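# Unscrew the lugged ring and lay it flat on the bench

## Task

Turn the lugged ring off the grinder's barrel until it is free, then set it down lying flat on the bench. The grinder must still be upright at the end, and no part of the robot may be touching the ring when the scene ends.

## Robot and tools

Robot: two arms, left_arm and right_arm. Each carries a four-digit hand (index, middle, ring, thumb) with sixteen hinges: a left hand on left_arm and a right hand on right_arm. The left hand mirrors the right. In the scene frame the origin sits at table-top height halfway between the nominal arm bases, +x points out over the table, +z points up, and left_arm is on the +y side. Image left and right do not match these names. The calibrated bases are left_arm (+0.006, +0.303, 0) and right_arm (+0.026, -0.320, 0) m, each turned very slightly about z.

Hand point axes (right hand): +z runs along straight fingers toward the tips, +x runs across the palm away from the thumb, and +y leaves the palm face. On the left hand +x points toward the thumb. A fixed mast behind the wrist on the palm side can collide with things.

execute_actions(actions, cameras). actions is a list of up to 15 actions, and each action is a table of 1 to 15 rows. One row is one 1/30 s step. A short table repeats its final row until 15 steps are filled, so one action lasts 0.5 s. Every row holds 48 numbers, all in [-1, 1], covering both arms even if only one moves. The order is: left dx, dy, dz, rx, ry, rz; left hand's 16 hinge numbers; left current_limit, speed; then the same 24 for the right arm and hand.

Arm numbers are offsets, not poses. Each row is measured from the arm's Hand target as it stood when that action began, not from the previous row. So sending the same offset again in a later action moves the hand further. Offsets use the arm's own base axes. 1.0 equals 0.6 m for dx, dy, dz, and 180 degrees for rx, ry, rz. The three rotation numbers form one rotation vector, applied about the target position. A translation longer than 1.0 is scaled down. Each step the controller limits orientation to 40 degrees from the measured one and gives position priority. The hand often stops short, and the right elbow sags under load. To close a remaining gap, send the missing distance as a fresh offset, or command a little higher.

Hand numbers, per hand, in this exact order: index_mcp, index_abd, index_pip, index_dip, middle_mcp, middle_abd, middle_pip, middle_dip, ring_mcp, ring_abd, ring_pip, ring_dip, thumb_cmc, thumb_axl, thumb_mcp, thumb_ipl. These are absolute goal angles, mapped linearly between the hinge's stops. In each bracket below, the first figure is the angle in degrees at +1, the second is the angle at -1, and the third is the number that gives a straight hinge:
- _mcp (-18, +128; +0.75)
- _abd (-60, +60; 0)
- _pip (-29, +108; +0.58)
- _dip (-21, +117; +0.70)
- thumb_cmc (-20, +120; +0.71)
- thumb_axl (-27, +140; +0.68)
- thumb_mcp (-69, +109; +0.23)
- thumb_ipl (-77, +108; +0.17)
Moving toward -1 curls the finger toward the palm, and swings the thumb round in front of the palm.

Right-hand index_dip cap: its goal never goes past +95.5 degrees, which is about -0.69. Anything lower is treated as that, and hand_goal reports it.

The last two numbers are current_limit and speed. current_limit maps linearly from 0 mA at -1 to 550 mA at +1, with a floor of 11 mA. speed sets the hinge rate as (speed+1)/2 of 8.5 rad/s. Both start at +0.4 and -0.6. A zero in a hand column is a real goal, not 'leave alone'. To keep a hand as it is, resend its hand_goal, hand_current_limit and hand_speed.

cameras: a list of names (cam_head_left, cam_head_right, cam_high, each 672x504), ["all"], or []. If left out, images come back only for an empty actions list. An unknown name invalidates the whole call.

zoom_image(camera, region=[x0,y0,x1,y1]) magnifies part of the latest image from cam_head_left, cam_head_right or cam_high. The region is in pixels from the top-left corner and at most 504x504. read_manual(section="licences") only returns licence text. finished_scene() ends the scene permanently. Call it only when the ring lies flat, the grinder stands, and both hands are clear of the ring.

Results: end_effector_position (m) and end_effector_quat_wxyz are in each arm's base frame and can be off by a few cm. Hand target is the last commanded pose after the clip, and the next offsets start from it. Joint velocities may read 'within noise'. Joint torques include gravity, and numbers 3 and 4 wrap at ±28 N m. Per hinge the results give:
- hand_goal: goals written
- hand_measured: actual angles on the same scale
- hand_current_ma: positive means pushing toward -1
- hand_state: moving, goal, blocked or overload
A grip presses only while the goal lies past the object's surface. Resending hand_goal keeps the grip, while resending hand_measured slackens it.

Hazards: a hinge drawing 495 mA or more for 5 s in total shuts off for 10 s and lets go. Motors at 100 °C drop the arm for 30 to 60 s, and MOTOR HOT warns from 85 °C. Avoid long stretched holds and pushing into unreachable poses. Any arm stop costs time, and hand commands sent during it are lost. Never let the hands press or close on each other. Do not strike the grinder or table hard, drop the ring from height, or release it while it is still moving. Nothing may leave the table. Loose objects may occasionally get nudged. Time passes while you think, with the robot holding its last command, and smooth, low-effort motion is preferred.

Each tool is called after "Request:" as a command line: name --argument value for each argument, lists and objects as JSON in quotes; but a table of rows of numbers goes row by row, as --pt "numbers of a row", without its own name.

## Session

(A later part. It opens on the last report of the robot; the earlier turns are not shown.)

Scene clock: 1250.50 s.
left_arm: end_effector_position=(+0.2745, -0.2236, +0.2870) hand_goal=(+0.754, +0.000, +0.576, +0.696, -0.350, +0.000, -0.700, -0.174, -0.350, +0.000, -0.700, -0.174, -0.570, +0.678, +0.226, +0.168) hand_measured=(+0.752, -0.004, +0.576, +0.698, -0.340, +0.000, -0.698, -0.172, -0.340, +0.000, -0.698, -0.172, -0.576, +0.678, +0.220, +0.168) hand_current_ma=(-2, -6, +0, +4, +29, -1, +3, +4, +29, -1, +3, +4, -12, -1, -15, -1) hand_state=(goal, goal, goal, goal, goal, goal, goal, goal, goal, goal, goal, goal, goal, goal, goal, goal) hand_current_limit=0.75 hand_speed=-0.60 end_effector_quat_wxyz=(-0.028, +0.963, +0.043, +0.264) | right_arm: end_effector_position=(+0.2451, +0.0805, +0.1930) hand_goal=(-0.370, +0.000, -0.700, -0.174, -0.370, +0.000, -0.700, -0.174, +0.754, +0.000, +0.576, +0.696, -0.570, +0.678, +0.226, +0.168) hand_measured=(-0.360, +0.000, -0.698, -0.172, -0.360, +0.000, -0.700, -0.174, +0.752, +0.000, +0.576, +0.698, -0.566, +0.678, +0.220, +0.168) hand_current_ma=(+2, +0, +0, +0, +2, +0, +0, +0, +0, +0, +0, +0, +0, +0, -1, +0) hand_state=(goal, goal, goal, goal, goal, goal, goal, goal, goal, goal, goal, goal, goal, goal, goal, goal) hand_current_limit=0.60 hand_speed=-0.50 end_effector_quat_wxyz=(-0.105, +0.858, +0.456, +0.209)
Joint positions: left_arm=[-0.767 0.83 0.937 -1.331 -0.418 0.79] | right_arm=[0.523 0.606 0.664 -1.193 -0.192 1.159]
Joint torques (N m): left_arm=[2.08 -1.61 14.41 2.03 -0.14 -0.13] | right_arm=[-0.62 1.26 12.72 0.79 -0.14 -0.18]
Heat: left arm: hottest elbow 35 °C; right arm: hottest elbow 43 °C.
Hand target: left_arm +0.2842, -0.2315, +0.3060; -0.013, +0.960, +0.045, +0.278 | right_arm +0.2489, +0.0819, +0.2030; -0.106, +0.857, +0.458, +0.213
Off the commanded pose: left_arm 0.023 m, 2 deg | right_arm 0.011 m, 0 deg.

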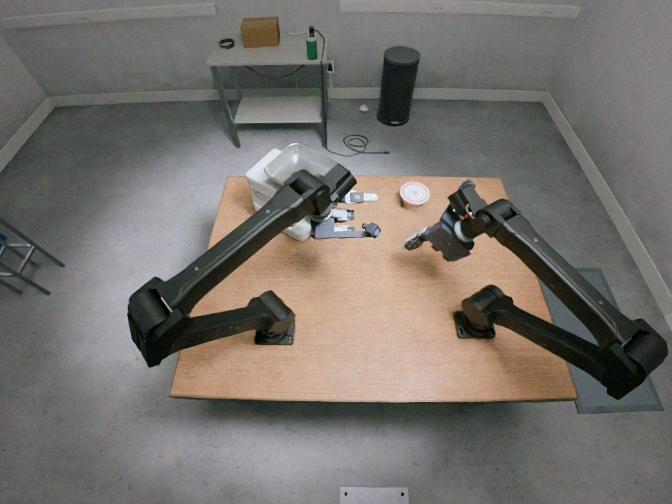

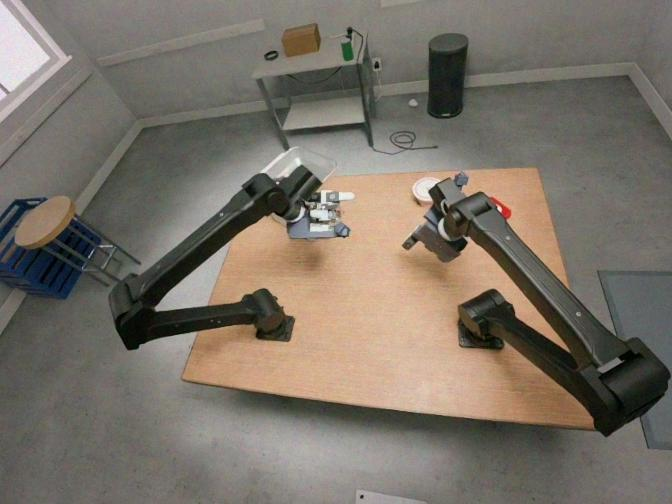

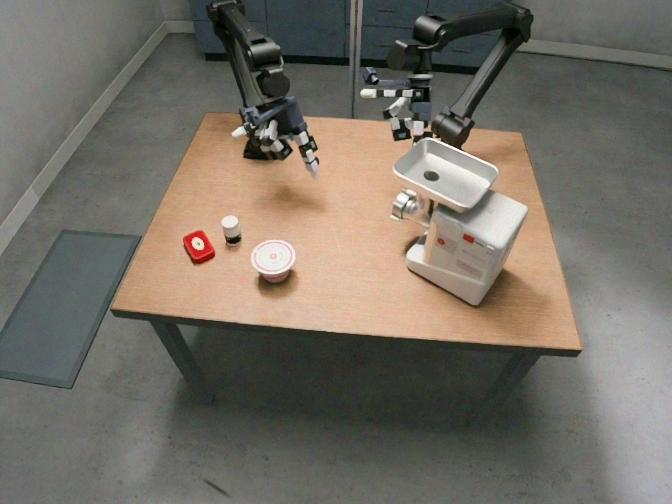

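Request:
execute_actions --actions '[[[0,0,-0.066,0,0,0,0.754,0,0.576,0.696,-0.35,0,-0.7,-0.174,-0.35,0,-0.7,-0.174,-0.571,0.678,0.226,0.168,0.75,-0.6,0,0,0,0,0,0,-0.37,0,-0.7,-0.174,-0.37,0,-0.7,-0.174,0.754,0,0.576,0.696,-0.571,0.678,0.226,0.168,0.6,-0.5]]]' --cameras '["cam_high","cam_head_right","cam_head_left"]'

Request:
zoom_image --camera "cam_high" --region '[380, 165, 430, 225]'

Request:
zoom_image --camera "cam_head_right" --region '[290, 170, 370, 250]'

Scene clock: 1255.33 s.
left_arm: end_effector_position=(+0.2804, -0.2297, +0.2682) hand_goal=(+0.754, +0.000, +0.576, +0.696, -0.350, +0.000, -0.700, -0.174, -0.350, +0.000, -0.700, -0.174, -0.570, +0.678, +0.226, +0.168) hand_measured=(+0.754, -0.004, +0.576, +0.698, -0.340, +0.000, -0.698, -0.172, -0.340, +0.000, -0.698, -0.172, -0.576, +0.678, +0.220, +0.168) hand_current_ma=(+0, -6, +0, +4, +29, -1, +3, +4, +29, -1, +3, +4, -12, -1, -15, -1) hand_state=(goal, goal, goal, goal, goal, goal, goal, goal, goal, goal, goal, goal, goal, goal, goal, goal) hand_current_limit=0.75 hand_speed=-0.60 end_effector_quat_wxyz=(-0.015, +0.960, +0.046, +0.275) | right_arm: end_effector_position=(+0.2451, +0.0805, +0.1930) hand_goal=(-0.370, +0.000, -0.700, -0.174, -0.370, +0.000, -0.700, -0.174, +0.754, +0.000, +0.576, +0.696, -0.570, +0.678, +0.226, +0.168) hand_measured=(-0.360, +0.000, -0.698, -0.172, -0.360, +0.000, -0.700, -0.174, +0.752, +0.000, +0.576, +0.698, -0.566, +0.678, +0.220, +0.168) hand_current_ma=(+2, +0, +0, +0, +2, +0, +0, +0, +0, +0, +0, +0, +0, +0, -1, +0) hand_state=(goal, goal, goal, goal, goal, goal, goal, goal, goal, goal, goal, goal, goal, goal, goal, goal) hand_current_limit=0.60 hand_speed=-0.50 end_effector_quat_wxyz=(-0.105, +0.858, +0.456, +0.209)
Joint positions: left_arm=[-0.767 0.827 0.872 -1.232 -0.416 0.791] | right_arm=[0.523 0.606 0.664 -1.193 -0.192 1.159]
Joint velocities: left_arm=[-0.005 0.015 -0.002 -0.002 -0.168 -0.022] | right_arm=[within noise]
Joint torques (N m): left_arm=[2.14 -2.08 10.67 2.14 -0.16 -0.15] | right_arm=[-0.91 1.03 12.75 0.8 -0.11 -0.11]
Heat: left arm: hottest elbow 35 °C; right arm: hottest elbow 43 °C.
Hand target: left_arm +0.2842, -0.2314, +0.2664; -0.013, +0.960, +0.045, +0.278 | right_arm +0.2489, +0.0819, +0.2030; -0.106, +0.857, +0.458, +0.213
Off the commanded pose: left_arm 0.005 m, 0 deg | right_arm 0.011 m, 0 deg.

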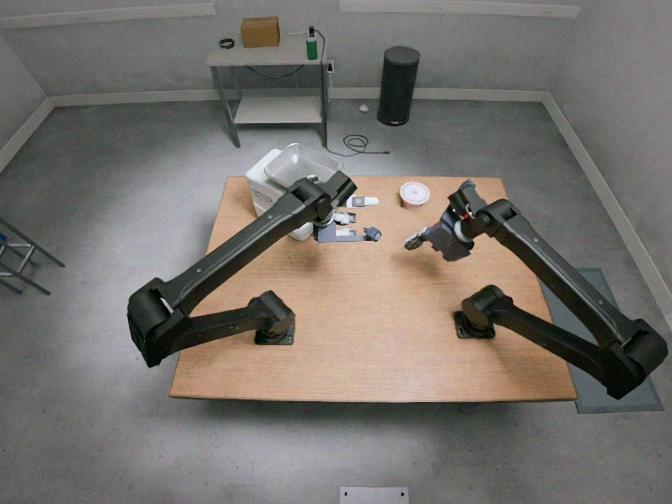

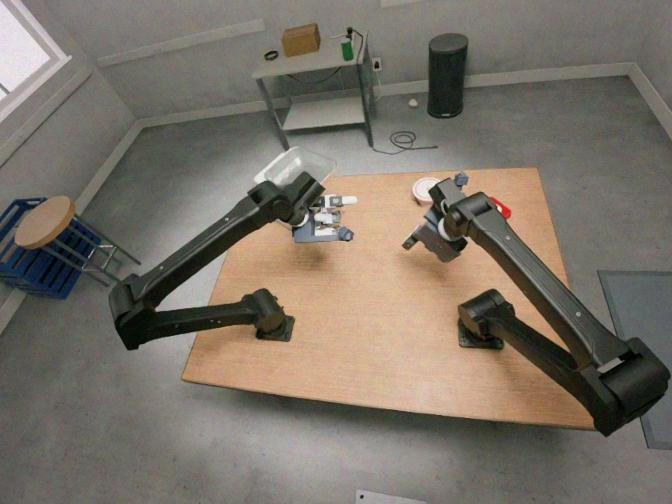

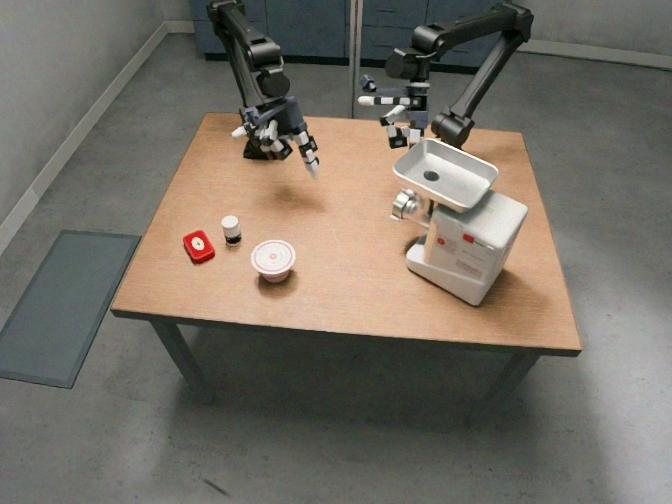

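Scaled by 8.400 from the camera's 672x504 image, which has a finer 960x720 frame.

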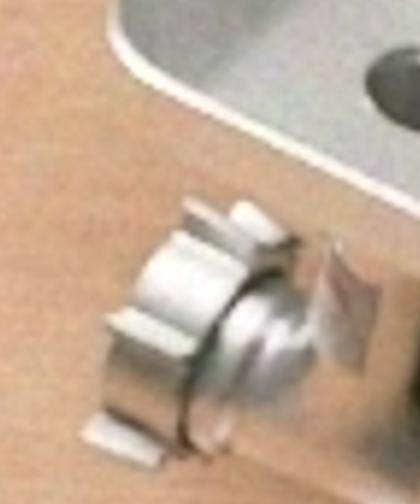

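Scaled by 6.300 from the camera's 672x504 image, which has a finer 960x720 frame.

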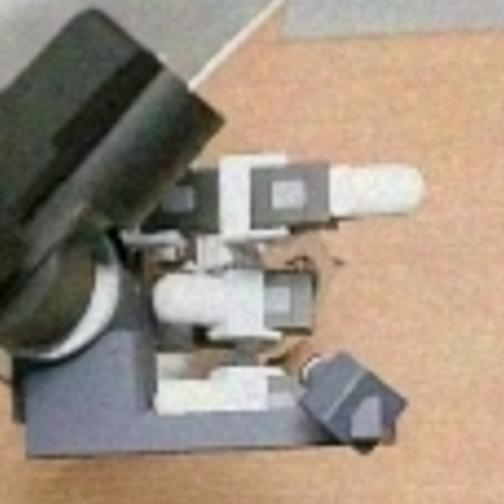

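Request:
zoom_image --camera "cam_high" --region '[370, 70, 470, 190]'

Request:
zoom_image --camera "cam_head_left" --region '[290, 160, 390, 260]'

Scaled by 4.200 from the camera's 672x504 image, which has a finer 960x720 frame.

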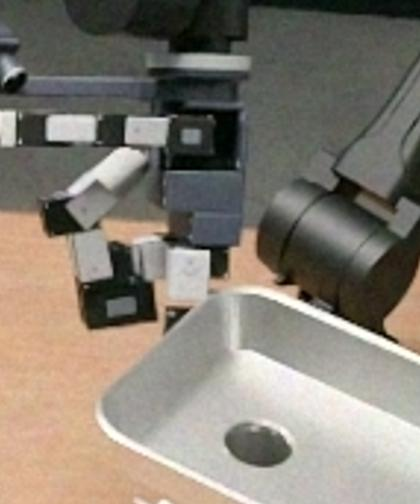

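Scaled by 5.040 from the camera's 672x504 image, which has a finer 960x720 frame.

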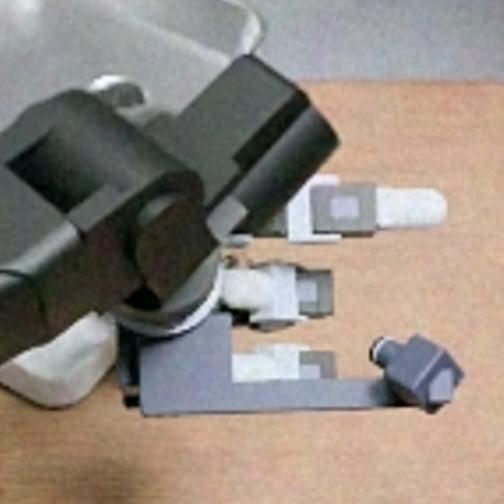

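Request:
execute_actions --actions '[[[0,0,-0.02,0,0,0,0.754,0,0.576,0.696,-0.35,0,-0.7,-0.174,-0.35,0,-0.7,-0.174,-0.571,0.678,0.226,0.168,0.75,-0.6,0,0,0,0,0,0,-0.37,0,-0.7,-0.174,-0.37,0,-0.7,-0.174,0.754,0,0.576,0.696,-0.571,0.678,0.226,0.168,0.6,-0.5]]]' --cameras '["cam_high"]'

Request:
zoom_image --camera "cam_high" --region '[380, 165, 430, 225]'

Scene clock: 1266.07 s.
left_arm: end_effector_position=(+0.2812, -0.2305, +0.2582) hand_goal=(+0.754, +0.000, +0.576, +0.696, -0.350, +0.000, -0.700, -0.174, -0.350, +0.000, -0.700, -0.174, -0.570, +0.678, +0.226, +0.168) hand_measured=(+0.754, -0.004, +0.576, +0.698, -0.340, +0.000, -0.698, -0.172, -0.340, +0.000, -0.698, -0.172, -0.576, +0.678, +0.220, +0.168) hand_current_ma=(+0, -6, +0, +4, +29, -1, +3, +4, +29, -1, +3, +4, -12, -1, -15, -1) hand_state=(goal, goal, goal, goal, goal, goal, goal, goal, goal, goal, goal, goal, goal, goal, goal, goal) hand_current_limit=0.75 hand_speed=-0.60 end_effector_quat_wxyz=(-0.014, +0.960, +0.046, +0.276) | right_arm: end_effector_position=(+0.2451, +0.0805, +0.1930) hand_goal=(-0.370, +0.000, -0.700, -0.174, -0.370, +0.000, -0.700, -0.174, +0.754, +0.000, +0.576, +0.696, -0.570, +0.678, +0.226, +0.168) hand_measured=(-0.360, +0.000, -0.698, -0.172, -0.360, +0.000, -0.700, -0.174, +0.752, +0.000, +0.576, +0.698, -0.566, +0.678, +0.220, +0.168) hand_current_ma=(+2, +0, +0, +0, +2, +0, +0, +0, +0, +0, +0, +0, +0, +0, -1, +0) hand_state=(goal, goal, goal, goal, goal, goal, goal, goal, goal, goal, goal, goal, goal, goal, goal, goal) hand_current_limit=0.60 hand_speed=-0.50 end_effector_quat_wxyz=(-0.105, +0.858, +0.456, +0.209)
Joint positions: left_arm=[-0.767 0.827 0.844 -1.2 -0.416 0.791] | right_arm=[0.523 0.606 0.664 -1.193 -0.192 1.159]
Joint torques (N m): left_arm=[2.14 -2.2 10.32 2.14 -0.16 -0.15] | right_arm=[-0.67 1.26 12.92 0.7 -0.11 -0.14]
Heat: left arm: hottest elbow 36 °C; right arm: hottest elbow 43 °C.
Hand target: left_arm +0.2842, -0.2315, +0.2545; -0.013, +0.960, +0.045, +0.278 | right_arm +0.2489, +0.0819, +0.2030; -0.106, +0.857, +0.458, +0.213
Off the commanded pose: left_arm 0.005 m, 0 deg | right_arm 0.011 m, 0 deg.
Images, in order (width x height): cam_high 672x504.

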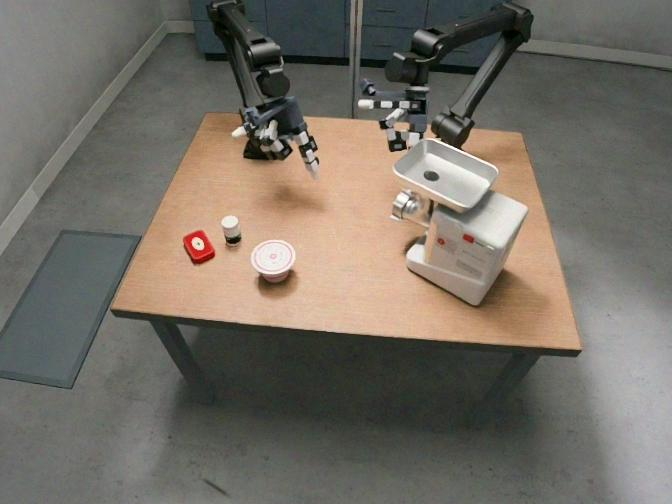

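Scaled by 8.400 from the camera's 672x504 image, which has a finer 960x720 frame.

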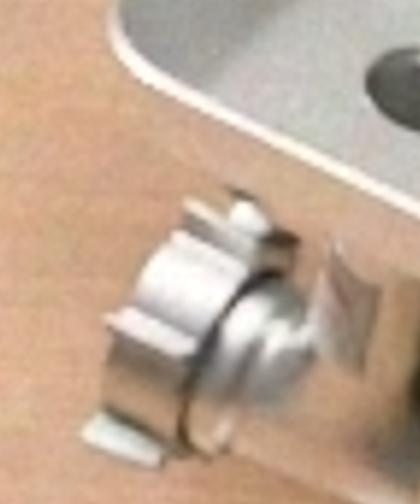

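Request:
zoom_image --camera "cam_high" --region '[392, 176, 422, 206]'

Scaled by 16.800 from the camera's 672x504 image, which has a finer 960x720 frame.

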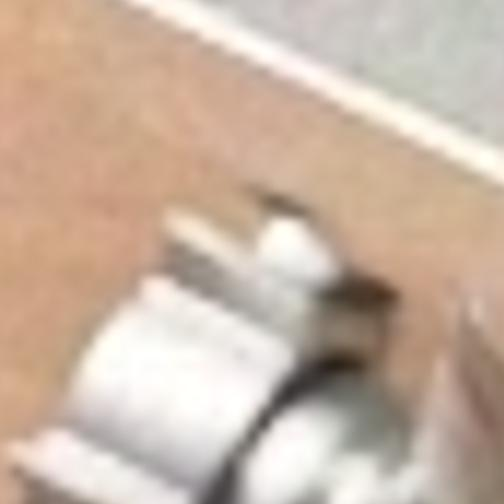

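Request:
execute_actions --actions '[[[0,0,-0.017,0,0,0,0.754,0,0.576,0.696,-0.35,0,-0.7,-0.174,-0.35,0,-0.7,-0.174,-0.571,0.678,0.226,0.168,0.75,-0.6,0,0,0,0,0,0,-0.37,0,-0.7,-0.174,-0.37,0,-0.7,-0.174,0.754,0,0.576,0.696,-0.571,0.678,0.226,0.168,0.6,-0.5]]]' --cameras '["cam_high"]'

Request:
zoom_image --camera "cam_high" --region '[392, 176, 422, 206]'

Scene clock: 1270.73 s.
left_arm: end_effector_position=(+0.2812, -0.2305, +0.2480) hand_goal=(+0.754, +0.000, +0.576, +0.696, -0.350, +0.000, -0.700, -0.174, -0.350, +0.000, -0.700, -0.174, -0.570, +0.678, +0.226, +0.168) hand_measured=(+0.754, -0.004, +0.576, +0.698, -0.340, +0.000, -0.698, -0.172, -0.340, +0.000, -0.698, -0.172, -0.576, +0.678, +0.220, +0.168) hand_current_ma=(+0, -6, +0, +4, +29, -1, +3, +4, +29, -1, +3, +4, -12, -1, -15, -1) hand_state=(goal, goal, goal, goal, goal, goal, goal, goal, goal, goal, goal, goal, goal, goal, goal, goal) hand_current_limit=0.75 hand_speed=-0.60 end_effector_quat_wxyz=(-0.014, +0.960, +0.046, +0.276) | right_arm: end_effector_position=(+0.2451, +0.0805, +0.1930) hand_goal=(-0.370, +0.000, -0.700, -0.174, -0.370, +0.000, -0.700, -0.174, +0.754, +0.000, +0.576, +0.696, -0.570, +0.678, +0.226, +0.168) hand_measured=(-0.360, +0.000, -0.698, -0.172, -0.360, +0.000, -0.700, -0.174, +0.752, +0.000, +0.576, +0.698, -0.566, +0.678, +0.220, +0.168) hand_current_ma=(+2, +0, +0, +0, +2, +0, +0, +0, +0, +0, +0, +0, +0, +0, -1, +0) hand_state=(goal, goal, goal, goal, goal, goal, goal, goal, goal, goal, goal, goal, goal, goal, goal, goal) hand_current_limit=0.60 hand_speed=-0.50 end_effector_quat_wxyz=(-0.105, +0.858, +0.456, +0.209)
Joint positions: left_arm=[-0.767 0.827 0.817 -1.174 -0.416 0.791] | right_arm=[0.523 0.606 0.664 -1.193 -0.192 1.159]
Joint torques (N m): left_arm=[2.14 -2.2 10.32 2.14 -0.16 -0.16] | right_arm=[-0.38 1.08 12.74 0.77 -0.11 -0.15]
Heat: left arm: hottest elbow 36 °C; right arm: hottest elbow 43 °C.
Hand target: left_arm +0.2842, -0.2315, +0.2442; -0.013, +0.960, +0.045, +0.278 | right_arm +0.2489, +0.0819, +0.2030; -0.106, +0.857, +0.458, +0.213
Off the commanded pose: left_arm 0.005 m, 0 deg | right_arm 0.011 m, 0 deg.
Images, in order (width x height): cam_high 672x504.

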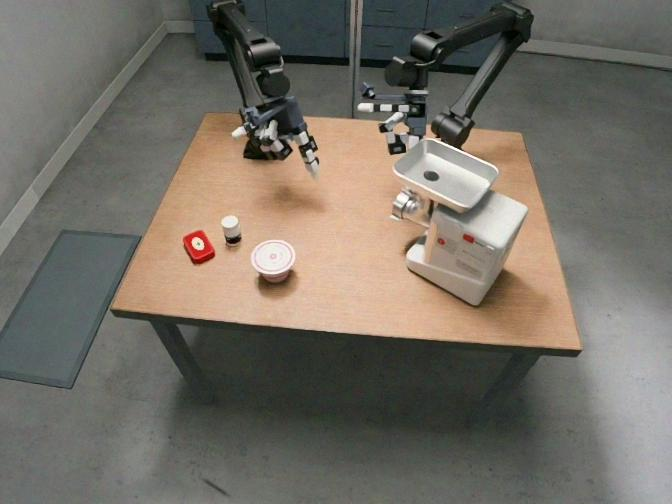

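Scaled by 16.800 from the camera's 672x504 image, which has a finer 960x720 frame.

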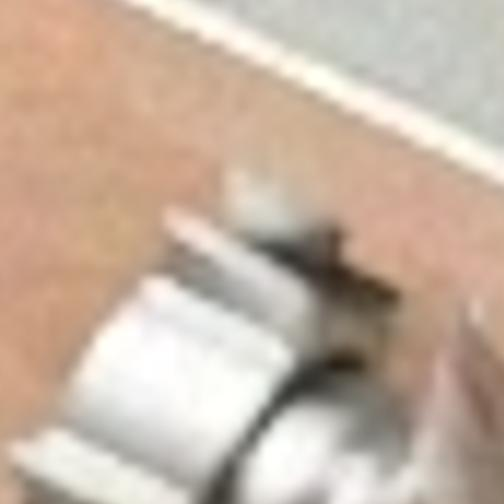

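Request:
execute_actions --actions '[[[0,0,-0.017,0,0,0,0.754,0,0.576,0.696,-0.35,0,-0.7,-0.174,-0.35,0,-0.7,-0.174,-0.571,0.678,0.226,0.168,0.75,-0.6,0,0,0,0,0,0,-0.37,0,-0.7,-0.174,-0.37,0,-0.7,-0.174,0.754,0,0.576,0.696,-0.571,0.678,0.226,0.168,0.6,-0.5]]]' --cameras '["cam_high"]'

Request:
zoom_image --camera "cam_high" --region '[392, 176, 422, 206]'

Scene clock: 1274.27 s.
left_arm: end_effector_position=(+0.2829, -0.2321, +0.2478) hand_goal=(+0.754, +0.000, +0.576, +0.696, -0.350, +0.000, -0.700, -0.174, -0.350, +0.000, -0.700, -0.174, -0.570, +0.678, +0.226, +0.168) hand_measured=(+0.764, -0.022, +0.582, +0.698, -0.340, +0.000, -0.698, -0.172, -0.340, +0.000, -0.698, -0.172, -0.576, +0.678, +0.220, +0.168) hand_current_ma=(+25, -54, +12, +3, +29, -1, +3, +4, +29, -1, +3, +4, -12, -1, -15, -1) hand_state=(goal, blocked, goal, goal, goal, goal, goal, goal, goal, goal, goal, goal, goal, goal, goal, goal) hand_current_limit=0.75 hand_speed=-0.60 end_effector_quat_wxyz=(-0.009, +0.958, +0.047, +0.281) | right_arm: end_effector_position=(+0.2451, +0.0805, +0.1930) hand_goal=(-0.370, +0.000, -0.700, -0.174, -0.370, +0.000, -0.700, -0.174, +0.754, +0.000, +0.576, +0.696, -0.570, +0.678, +0.226, +0.168) hand_measured=(-0.360, +0.000, -0.698, -0.172, -0.360, +0.000, -0.700, -0.174, +0.752, +0.000, +0.576, +0.698, -0.566, +0.678, +0.220, +0.168) hand_current_ma=(+2, +0, +0, +0, +2, +0, +0, +0, +0, +0, +0, +0, +0, +0, -1, +0) hand_state=(goal, goal, goal, goal, goal, goal, goal, goal, goal, goal, goal, goal, goal, goal, goal, goal) hand_current_limit=0.60 hand_speed=-0.50 end_effector_quat_wxyz=(-0.105, +0.858, +0.456, +0.209)
Joint positions: left_arm=[-0.767 0.826 0.81 -1.154 -0.416 0.791] | right_arm=[0.523 0.606 0.664 -1.193 -0.192 1.159]
Joint torques (N m): left_arm=[2.08 -2.02 8.64 2.41 -0.16 -0.16] | right_arm=[-0.97 0.79 12.75 0.79 -0.12 -0.15]
Heat: left arm: hottest elbow 36 °C; right arm: hottest elbow 43 °C.
Hand target: left_arm +0.2842, -0.2315, +0.2340; -0.013, +0.960, +0.045, +0.278 | right_arm +0.2489, +0.0819, +0.2030; -0.106, +0.857, +0.458, +0.213
Off the commanded pose: left_arm 0.014 m, 1 deg | right_arm 0.011 m, 0 deg.
Images, in order (width x height): cam_high 672x504.

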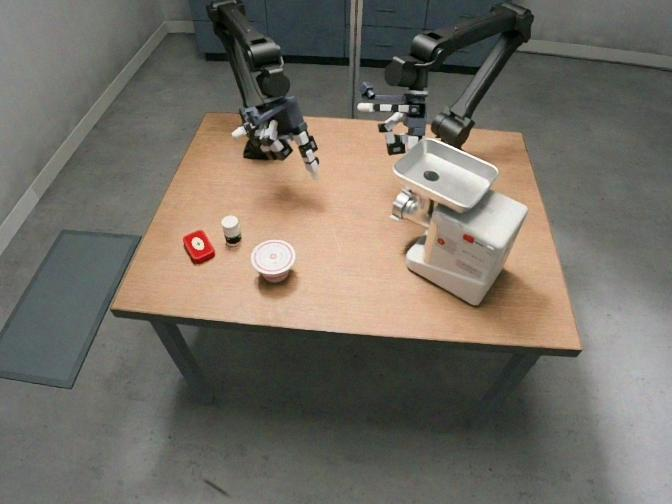

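Scaled by 16.800 from the camera's 672x504 image, which has a finer 960x720 frame.

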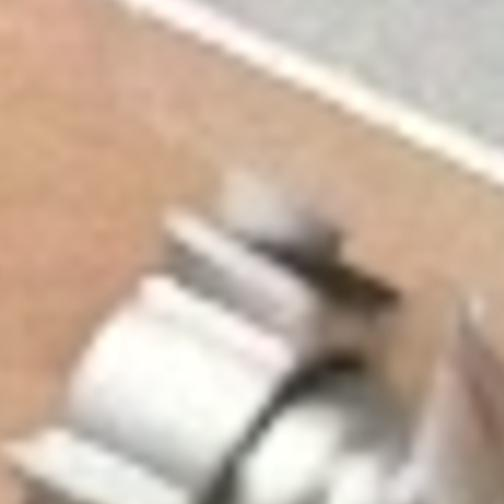

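Request:
execute_actions --actions '[[[0,0,-0.05,0,0,0,0.754,0,0.576,0.696,-0.35,0,-0.7,-0.174,-0.35,0,-0.7,-0.174,-0.571,0.678,0.226,0.168,0.75,-0.6,0,0,0,0,0,0,-0.37,0,-0.7,-0.174,-0.37,0,-0.7,-0.174,0.754,0,0.576,0.696,-0.571,0.678,0.226,0.168,0.6,-0.5]]]' --cameras '["cam_high"]'

Request:
zoom_image --camera "cam_high" --region '[380, 165, 430, 225]'

Scene clock: 1278.97 s.
left_arm: end_effector_position=(+0.2819, -0.2327, +0.2462) hand_goal=(+0.754, +0.000, +0.576, +0.696, -0.350, +0.000, -0.700, -0.174, -0.350, +0.000, -0.700, -0.174, -0.570, +0.678, +0.226, +0.168) hand_measured=(+0.780, -0.060, +0.594, +0.698, -0.340, +0.000, -0.698, -0.172, -0.340, +0.000, -0.698, -0.172, -0.576, +0.678, +0.220, +0.168) hand_current_ma=(+87, -186, +52, +6, +29, -1, +3, +4, +29, -1, +3, +4, -12, -1, -15, -1) hand_state=(blocked, blocked, goal, goal, goal, goal, goal, goal, goal, goal, goal, goal, goal, goal, goal, goal) hand_current_limit=0.75 hand_speed=-0.60 end_effector_quat_wxyz=(+0.011, +0.952, +0.051, +0.302) | right_arm: end_effector_position=(+0.2451, +0.0805, +0.1930) hand_goal=(-0.370, +0.000, -0.700, -0.174, -0.370, +0.000, -0.700, -0.174, +0.754, +0.000, +0.576, +0.696, -0.570, +0.678, +0.226, +0.168) hand_measured=(-0.360, +0.000, -0.698, -0.172, -0.360, +0.000, -0.700, -0.174, +0.752, +0.000, +0.576, +0.698, -0.566, +0.678, +0.220, +0.168) hand_current_ma=(+2, +0, +0, +0, +2, +0, +0, +0, +0, +0, +0, +0, +0, +0, -1, +0) hand_state=(goal, goal, goal, goal, goal, goal, goal, goal, goal, goal, goal, goal, goal, goal, goal, goal) hand_current_limit=0.60 hand_speed=-0.50 end_effector_quat_wxyz=(-0.105, +0.858, +0.456, +0.209)
Joint positions: left_arm=[-0.772 0.788 0.762 -1.084 -0.42 0.791] | right_arm=[0.523 0.606 0.664 -1.193 -0.192 1.159]
Joint torques (N m): left_arm=[2.43 1.38 6.19 2.66 -0.03 -0.19] | right_arm=[-0.73 0.97 12.81 0.73 -0.11 -0.16]
Heat: left arm: hottest elbow 36 °C; right arm: hottest elbow 43 °C.
Hand target: left_arm +0.2842, -0.2314, +0.2039; -0.013, +0.960, +0.045, +0.278 | right_arm +0.2489, +0.0819, +0.2030; -0.106, +0.857, +0.458, +0.213
Off the commanded pose: left_arm 0.042 m, 4 deg | right_arm 0.011 m, 0 deg.
Images, in order (width x height): cam_high 672x504.

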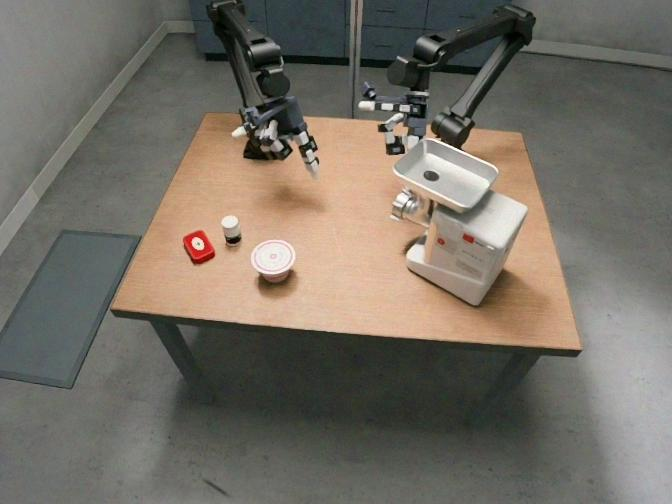

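Scaled by 8.400 from the camera's 672x504 image, which has a finer 960x720 frame.

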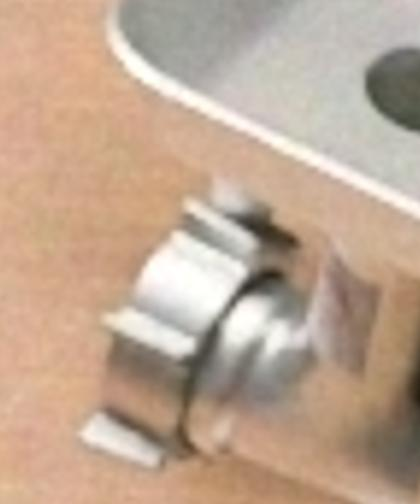

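Request:
execute_actions --actions '[[[-0.01,0,-0.05,0,0.02,0,0.754,0,0.576,0.696,-0.35,0,-0.7,-0.174,-0.35,0,-0.7,-0.174,-0.571,0.678,0.226,0.168,0.75,-0.6,0,0,0,0,0,0,-0.37,0,-0.7,-0.174,-0.37,0,-0.7,-0.174,0.754,0,0.576,0.696,-0.571,0.678,0.226,0.168,0.6,-0.5]]]' --cameras '["cam_high"]'

Request:
zoom_image --camera "cam_high" --region '[380, 165, 430, 225]'

Scene clock: 1281.90 s.
left_arm: end_effector_position=(+0.2799, -0.2366, +0.2458) hand_goal=(+0.754, +0.000, +0.576, +0.696, -0.350, +0.000, -0.700, -0.174, -0.350, +0.000, -0.700, -0.174, -0.570, +0.678, +0.226, +0.168) hand_measured=(+0.804, -0.050, +0.618, +0.708, -0.340, +0.000, -0.698, -0.172, -0.340, +0.000, -0.698, -0.172, -0.576, +0.678, +0.220, +0.168) hand_current_ma=(+187, -149, +136, +32, +29, -1, +3, +4, +29, -1, +3, +4, -12, -1, -15, -1) hand_state=(blocked, blocked, blocked, goal, goal, goal, goal, goal, goal, goal, goal, goal, goal, goal, goal, goal) hand_current_limit=0.75 hand_speed=-0.60 end_effector_quat_wxyz=(+0.027, +0.952, +0.051, +0.300) | right_arm: end_effector_position=(+0.2451, +0.0805, +0.1930) hand_goal=(-0.370, +0.000, -0.700, -0.174, -0.370, +0.000, -0.700, -0.174, +0.754, +0.000, +0.576, +0.696, -0.570, +0.678, +0.226, +0.168) hand_measured=(-0.360, +0.000, -0.698, -0.172, -0.360, +0.000, -0.700, -0.174, +0.752, +0.000, +0.576, +0.698, -0.566, +0.678, +0.220, +0.168) hand_current_ma=(+2, +0, +0, +0, +2, +0, +0, +0, +0, +0, +0, +0, +0, +0, -1, +0) hand_state=(goal, goal, goal, goal, goal, goal, goal, goal, goal, goal, goal, goal, goal, goal, goal, goal) hand_current_limit=0.60 hand_speed=-0.50 end_effector_quat_wxyz=(-0.105, +0.858, +0.456, +0.209)
Joint positions: left_arm=[-0.772 0.78 0.75 -1.061 -0.396 0.79] | right_arm=[0.523 0.606 0.664 -1.193 -0.192 1.159]
Joint torques (N m): left_arm=[2.96 3.25 3.44 1.99 0.69 -0.31] | right_arm=[-0.73 1.2 12.6 0.79 -0.12 -0.14]
Heat: left arm: hottest elbow 35 °C; right arm: hottest elbow 43 °C.
Hand target: left_arm +0.2782, -0.2315, +0.1740; -0.014, +0.968, +0.045, +0.247 | right_arm +0.2489, +0.0819, +0.2030; -0.106, +0.857, +0.458, +0.213
Off the commanded pose: left_arm 0.072 m, 8 deg | right_arm 0.011 m, 0 deg.
Images, in order (width x height): cam_high 672x504.

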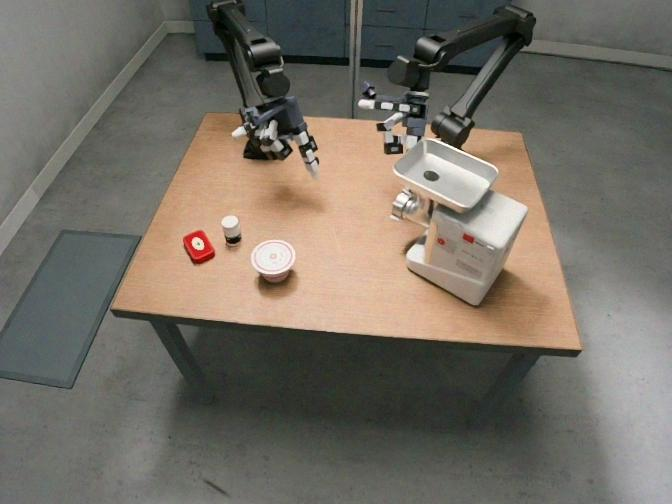

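Scaled by 8.400 from the camera's 672x504 image, which has a finer 960x720 frame.

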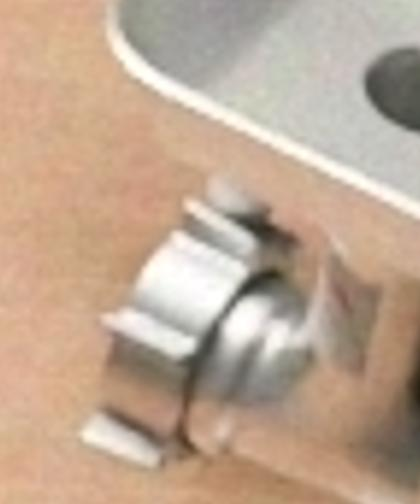

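Request:
execute_actions --actions '[[[0,0.01,-0.05,0,0.01,0,0.754,0,0.576,0.696,-0.35,0,-0.7,-0.174,-0.35,0,-0.7,-0.174,-0.571,0.678,0.226,0.168,0.75,-0.6,0,0,0,0,0,0,-0.37,0,-0.7,-0.174,-0.37,0,-0.7,-0.174,0.754,0,0.576,0.696,-0.571,0.678,0.226,0.168,0.6,-0.5]]]' --cameras '["cam_high"]'

Request:
zoom_image --camera "cam_high" --region '[380, 165, 430, 225]'

Scene clock: 1285.03 s.
left_arm: end_effector_position=(+0.2773, -0.2376, +0.2442) hand_goal=(+0.754, +0.000, +0.576, +0.696, -0.350, +0.000, -0.700, -0.174, -0.350, +0.000, -0.700, -0.174, -0.570, +0.678, +0.226, +0.168) hand_measured=(+0.828, -0.048, +0.640, +0.718, -0.340, +0.000, -0.698, -0.172, -0.340, +0.000, -0.698, -0.172, -0.576, +0.678, +0.220, +0.168) hand_current_ma=(+292, -143, +234, +68, +29, -1, +3, +4, +29, -1, +3, +4, -12, -1, -15, -1) hand_state=(blocked, blocked, blocked, blocked, goal, goal, goal, goal, goal, goal, goal, goal, goal, goal, goal, goal) hand_current_limit=0.75 hand_speed=-0.60 end_effector_quat_wxyz=(+0.050, +0.950, +0.053, +0.305) | right_arm: end_effector_position=(+0.2451, +0.0805, +0.1930) hand_goal=(-0.370, +0.000, -0.700, -0.174, -0.370, +0.000, -0.700, -0.174, +0.754, +0.000, +0.576, +0.696, -0.570, +0.678, +0.226, +0.168) hand_measured=(-0.360, +0.000, -0.698, -0.172, -0.360, +0.000, -0.700, -0.174, +0.752, +0.000, +0.576, +0.698, -0.566, +0.678, +0.220, +0.168) hand_current_ma=(+2, +0, +0, +0, +2, +0, +0, +0, +0, +0, +0, +0, +0, +0, -1, +0) hand_state=(goal, goal, goal, goal, goal, goal, goal, goal, goal, goal, goal, goal, goal, goal, goal, goal) hand_current_limit=0.60 hand_speed=-0.50 end_effector_quat_wxyz=(-0.105, +0.858, +0.456, +0.209)
Joint positions: left_arm=[-0.763 0.751 0.716 -1.013 -0.367 0.796] | right_arm=[0.523 0.606 0.664 -1.193 -0.192 1.159]
Joint torques (N m): left_arm=[4.54 5.48 1.17 1.66 0.84 -0.17] | right_arm=[-0.85 1.14 12.82 0.84 -0.12 -0.16]
Heat: left arm: hottest elbow 35 °C; right arm: hottest elbow 43 °C.
Hand target: left_arm +0.2782, -0.2255, +0.1440; -0.015, +0.972, +0.044, +0.232 | right_arm +0.2489, +0.0819, +0.2030; -0.106, +0.857, +0.458, +0.213
Off the commanded pose: left_arm 0.101 m, 12 deg | right_arm 0.011 m, 0 deg.
Images, in order (width x height): cam_high 672x504.

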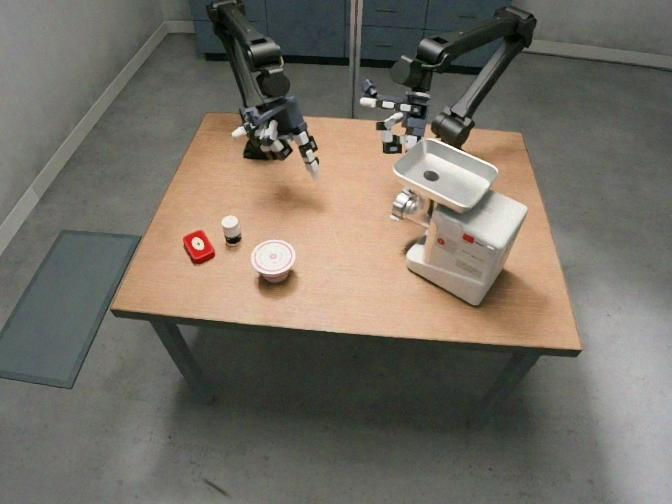

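Scaled by 8.400 from the camera's 672x504 image, which has a finer 960x720 frame.

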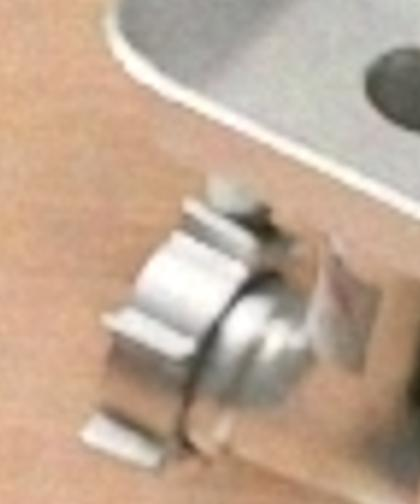

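Request:
execute_actions --actions '[[[0,0,-0.05,0,0.0,0,0.754,0,0.576,0.696,-0.35,0,-0.7,-0.174,-0.35,0,-0.7,-0.174,-0.571,0.678,0.226,0.168,0.75,-0.6,0,0,0,0,0,0,-0.37,0,-0.7,-0.174,-0.37,0,-0.7,-0.174,0.754,0,0.576,0.696,-0.571,0.678,0.226,0.168,0.6,-0.5]]]' --cameras '["cam_high"]'

Request:
zoom_image --camera "cam_high" --region '[380, 165, 430, 225]'

Scene clock: 1290.83 s.
left_arm: end_effector_position=(+0.2774, -0.2388, +0.2454) hand_goal=(+0.754, +0.000, +0.576, +0.696, -0.350, +0.000, -0.700, -0.174, -0.350, +0.000, -0.700, -0.174, -0.570, +0.678, +0.226, +0.168) hand_measured=(+0.842, -0.082, +0.666, +0.732, -0.340, +0.000, -0.698, -0.172, -0.340, +0.000, -0.698, -0.172, -0.576, +0.678, +0.220, +0.168) hand_current_ma=(+366, -264, +346, +114, +29, -1, +3, +4, +29, -1, +3, +4, -12, -1, -15, -1) hand_state=(blocked, blocked, blocked, blocked, goal, goal, goal, goal, goal, goal, goal, goal, goal, goal, goal, goal) hand_current_limit=0.75 hand_speed=-0.60 end_effector_quat_wxyz=(+0.069, +0.943, +0.056, +0.322) | right_arm: end_effector_position=(+0.2451, +0.0805, +0.1930) hand_goal=(-0.370, +0.000, -0.700, -0.174, -0.370, +0.000, -0.700, -0.174, +0.754, +0.000, +0.576, +0.696, -0.570, +0.678, +0.226, +0.168) hand_measured=(-0.360, +0.000, -0.698, -0.172, -0.360, +0.000, -0.700, -0.174, +0.752, +0.000, +0.576, +0.698, -0.566, +0.678, +0.220, +0.168) hand_current_ma=(+2, +0, +0, +0, +2, +0, +0, +0, +0, +0, +0, +0, +0, +0, -1, +0) hand_state=(goal, goal, goal, goal, goal, goal, goal, goal, goal, goal, goal, goal, goal, goal, goal, goal) hand_current_limit=0.60 hand_speed=-0.50 end_effector_quat_wxyz=(-0.105, +0.858, +0.456, +0.209)
Joint positions: left_arm=[-0.764 0.724 0.681 -0.951 -0.365 0.799] | right_arm=[0.523 0.606 0.664 -1.193 -0.192 1.159]
Joint torques (N m): left_arm=[4.37 7.36 -1.76 1.62 0.72 -0.24] | right_arm=[-0.91 1.2 12.74 0.85 -0.12 -0.12]
Heat: left arm: hottest elbow 34 °C; right arm: hottest elbow 43 °C.
Hand target: left_arm +0.2783, -0.2255, +0.1141; -0.015, +0.972, +0.044, +0.232 | right_arm +0.2489, +0.0819, +0.2030; -0.106, +0.857, +0.458, +0.213
Off the commanded pose: left_arm 0.132 m, 15 deg | right_arm 0.011 m, 0 deg.
Images, in order (width x height): cam_high 672x504.

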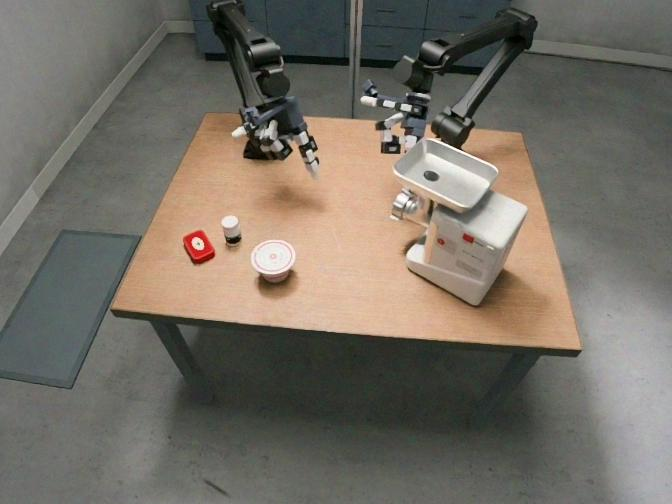

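Scaled by 8.400 from the camera's 672x504 image, which has a finer 960x720 frame.

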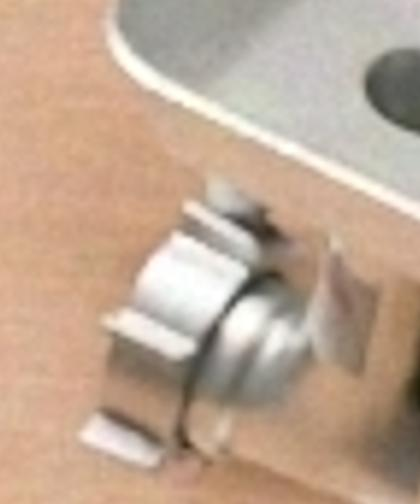

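Request:
execute_actions --actions '[]' --cameras '["all"]'

Request:
zoom_image --camera "cam_head_right" --region '[290, 170, 370, 250]'

Request:
zoom_image --camera "cam_head_left" --region '[290, 170, 390, 250]'

Request:
zoom_image --camera "cam_high" --region '[395, 180, 425, 210]'

Scene clock: 1298.77 s.
left_arm: end_effector_position=(+0.2774, -0.2388, +0.2454) hand_goal=(+0.754, +0.000, +0.576, +0.696, -0.350, +0.000, -0.700, -0.174, -0.350, +0.000, -0.700, -0.174, -0.570, +0.678, +0.226, +0.168) hand_measured=(+0.842, -0.082, +0.666, +0.732, -0.340, +0.000, -0.698, -0.172, -0.340, +0.000, -0.698, -0.172, -0.576, +0.678, +0.220, +0.168) hand_current_ma=(+366, -264, +346, +114, +29, -1, +3, +4, +29, -1, +3, +4, -12, -1, -15, -1) hand_state=(blocked, blocked, blocked, blocked, goal, goal, goal, goal, goal, goal, goal, goal, goal, goal, goal, goal) hand_current_limit=0.75 hand_speed=-0.60 end_effector_quat_wxyz=(+0.069, +0.943, +0.056, +0.322) | right_arm: end_effector_position=(+0.2451, +0.0805, +0.1930) hand_goal=(-0.370, +0.000, -0.700, -0.174, -0.370, +0.000, -0.700, -0.174, +0.754, +0.000, +0.576, +0.696, -0.570, +0.678, +0.226, +0.168) hand_measured=(-0.360, +0.000, -0.698, -0.172, -0.360, +0.000, -0.700, -0.174, +0.752, +0.000, +0.576, +0.698, -0.566, +0.678, +0.220, +0.168) hand_current_ma=(+2, +0, +0, +0, +2, +0, +0, +0, +0, +0, +0, +0, +0, +0, -1, +0) hand_state=(goal, goal, goal, goal, goal, goal, goal, goal, goal, goal, goal, goal, goal, goal, goal, goal) hand_current_limit=0.60 hand_speed=-0.50 end_effector_quat_wxyz=(-0.105, +0.858, +0.456, +0.209)
Joint positions: left_arm=[-0.764 0.724 0.681 -0.951 -0.365 0.799] | right_arm=[0.523 0.606 0.664 -1.193 -0.192 1.159]
Joint velocities: within noise
Joint torques (N m): left_arm=[4.37 7.36 -1.77 1.61 0.72 -0.24] | right_arm=[-0.91 0.79 12.78 0.8 -0.14 -0.11]
Motor temperatures (°C): left_arm=[23 27 33 25 24 23] | right_arm=[22 23 43 23 22 21]
Heat: left arm: hottest elbow 33 °C; right arm: hottest elbow 43 °C.
Hand target: left_arm +0.2783, -0.2255, +0.1141; -0.015, +0.972, +0.044, +0.232 | right_arm +0.2489, +0.0819, +0.2030; -0.106, +0.857, +0.458, +0.213
Off the commanded pose: left_arm 0.132 m, 15 deg | right_arm 0.011 m, 0 deg.

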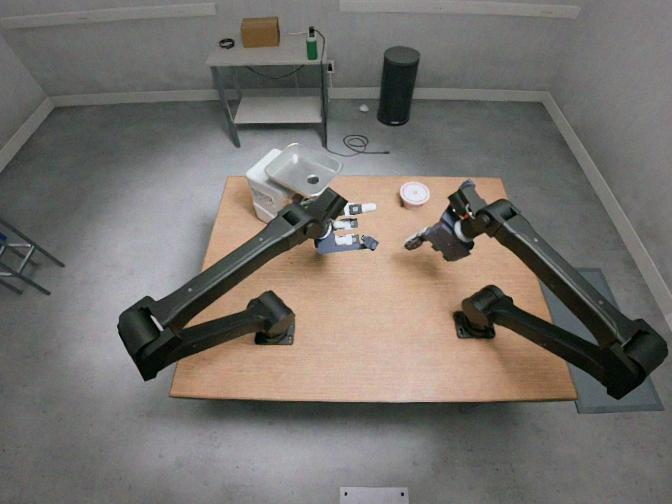

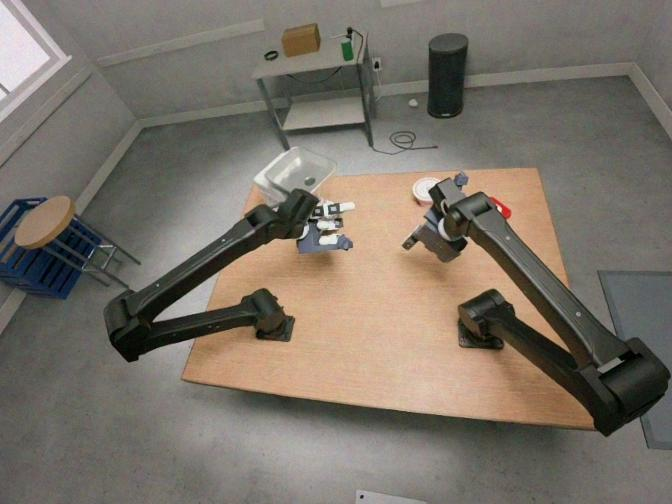

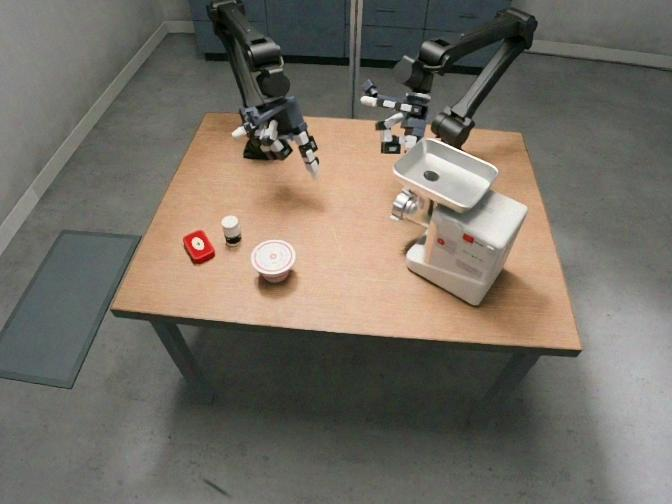

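Scaled by 6.300 from the camera's 672x504 image, which has a finer 960x720 frame.

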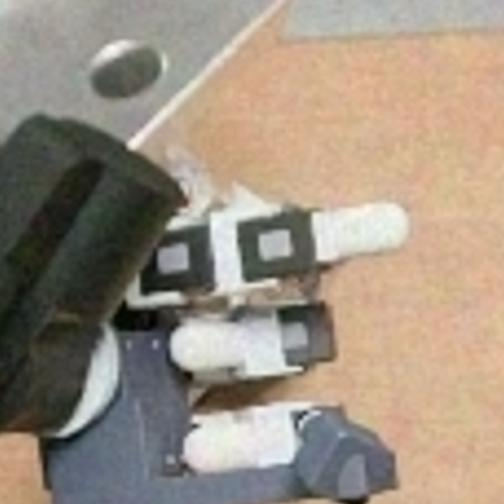

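Scaled by 5.040 from the camera's 672x504 image, which has a finer 960x720 frame.

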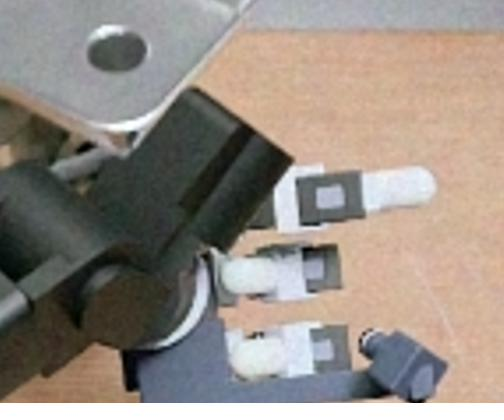

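Scaled by 16.800 from the camera's 672x504 image, which has a finer 960x720 frame.

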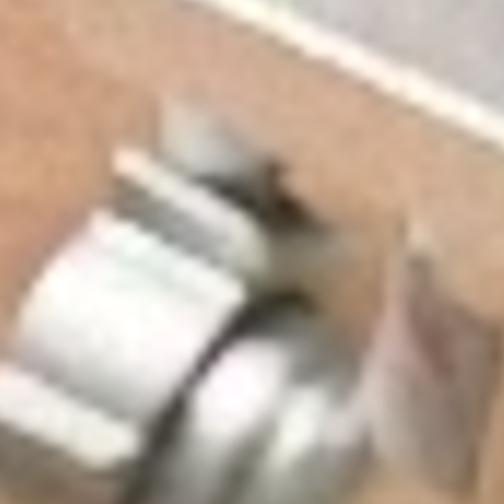

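Request:
zoom_image --camera "cam_high" --region '[395, 170, 455, 230]'

Scaled by 8.400 from the camera's 672x504 image, which has a finer 960x720 frame.

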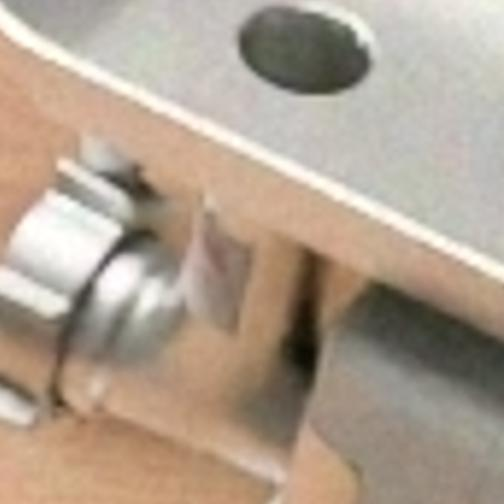

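Request:
execute_actions --actions '[[[0,-0.01,0.2,0,-0.03,0,0.754,0,0.576,0.696,-0.35,0,-0.7,-0.174,-0.35,0,-0.7,-0.174,-0.571,0.678,0.226,0.168,0.75,-0.6,0,0,0,0,0,0,-0.37,0,-0.7,-0.174,-0.37,0,-0.7,-0.174,0.754,0,0.576,0.696,-0.571,0.678,0.226,0.168,0.6,-0.5]],[[0,0,0.09,0,0,0,0.754,0,0.576,0.696,-0.35,0,-0.7,-0.174,-0.35,0,-0.7,-0.174,-0.571,0.678,0.226,0.168,0.75,-0.6,0,0,0,0,0,0,-0.37,0,-0.7,-0.174,-0.37,0,-0.7,-0.174,0.754,0,0.576,0.696,-0.571,0.678,0.226,0.168,0.6,-0.5]],[[-0.0315,-0.0492,0,0,0,0,0.754,0,0.576,0.696,-0.35,0,-0.7,-0.174,-0.35,0,-0.7,-0.174,-0.571,0.678,0.226,0.168,0.75,-0.6,0,0,0,0,0,0,-0.37,0,-0.7,-0.174,-0.37,0,-0.7,-0.174,0.754,0,0.576,0.696,-0.571,0.678,0.226,0.168,0.6,-0.5]]]' --cameras '["cam_high"]'

Request:
zoom_image --camera "cam_high" --region '[380, 165, 430, 225]'

Scene clock: 1326.10 s.
left_arm: end_effector_position=(+0.2475, -0.2521, +0.2519) hand_goal=(+0.754, +0.000, +0.576, +0.696, -0.350, +0.000, -0.700, -0.174, -0.350, +0.000, -0.700, -0.174, -0.570, +0.678, +0.226, +0.168) hand_measured=(+0.752, +0.000, +0.576, +0.694, -0.340, +0.000, -0.698, -0.172, -0.340, +0.000, -0.698, -0.172, -0.574, +0.678, +0.220, +0.168) hand_current_ma=(-2, +0, +0, -3, +28, -1, +2, +4, +28, -1, +2, +4, -9, -1, -15, -1) hand_state=(goal, goal, goal, goal, goal, goal, goal, goal, goal, goal, goal, goal, goal, goal, goal, goal) hand_current_limit=0.75 hand_speed=-0.60 end_effector_quat_wxyz=(-0.033, +0.964, +0.030, +0.262) | right_arm: end_effector_position=(+0.2451, +0.0805, +0.1930) hand_goal=(-0.370, +0.000, -0.700, -0.174, -0.370, +0.000, -0.700, -0.174, +0.754, +0.000, +0.576, +0.696, -0.570, +0.678, +0.226, +0.168) hand_measured=(-0.360, +0.000, -0.698, -0.172, -0.360, +0.000, -0.700, -0.174, +0.752, +0.000, +0.576, +0.698, -0.566, +0.678, +0.220, +0.168) hand_current_ma=(+2, +0, +0, +0, +2, +0, +0, +0, +0, +0, +0, +0, +0, +0, -1, +0) hand_state=(goal, goal, goal, goal, goal, goal, goal, goal, goal, goal, goal, goal, goal, goal, goal, goal) hand_current_limit=0.60 hand_speed=-0.50 end_effector_quat_wxyz=(-0.105, +0.858, +0.456, +0.209)
Joint positions: left_arm=[-0.933 0.856 0.867 -1.315 -0.469 0.64] | right_arm=[0.523 0.606 0.664 -1.193 -0.192 1.159]
Joint torques (N m): left_arm=[2.2 -2.26 17.69 0.53 -0.44 -0.35] | right_arm=[-0.56 1.55 12.89 0.83 -0.13 -0.13]
Heat: left arm: hottest elbow 32 °C; right arm: hottest elbow 44 °C.
Hand target: left_arm +0.2594, -0.2609, +0.2881; -0.013, +0.960, +0.045, +0.278 | right_arm +0.2489, +0.0819, +0.2030; -0.106, +0.857, +0.458, +0.213
Off the commanded pose: left_arm 0.039 m, 3 deg | right_arm 0.011 m, 0 deg.
Images, in order (width x height): cam_high 672x504.

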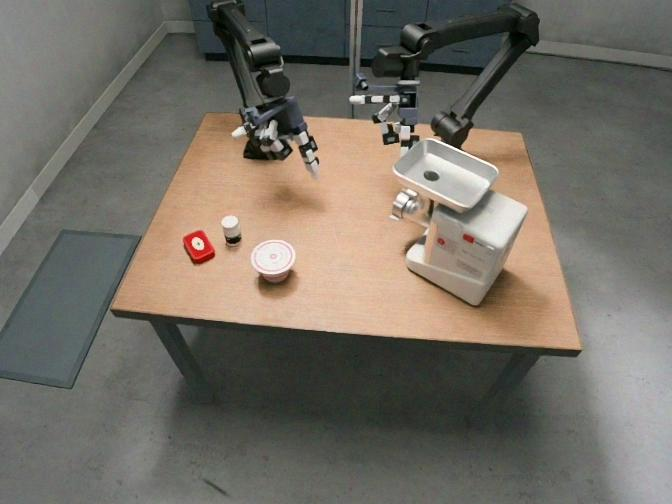

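Scaled by 8.400 from the camera's 672x504 image, which has a finer 960x720 frame.

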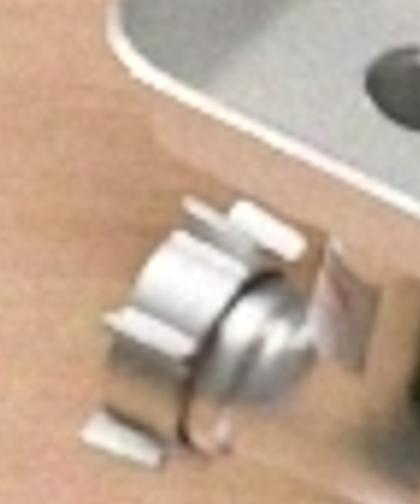

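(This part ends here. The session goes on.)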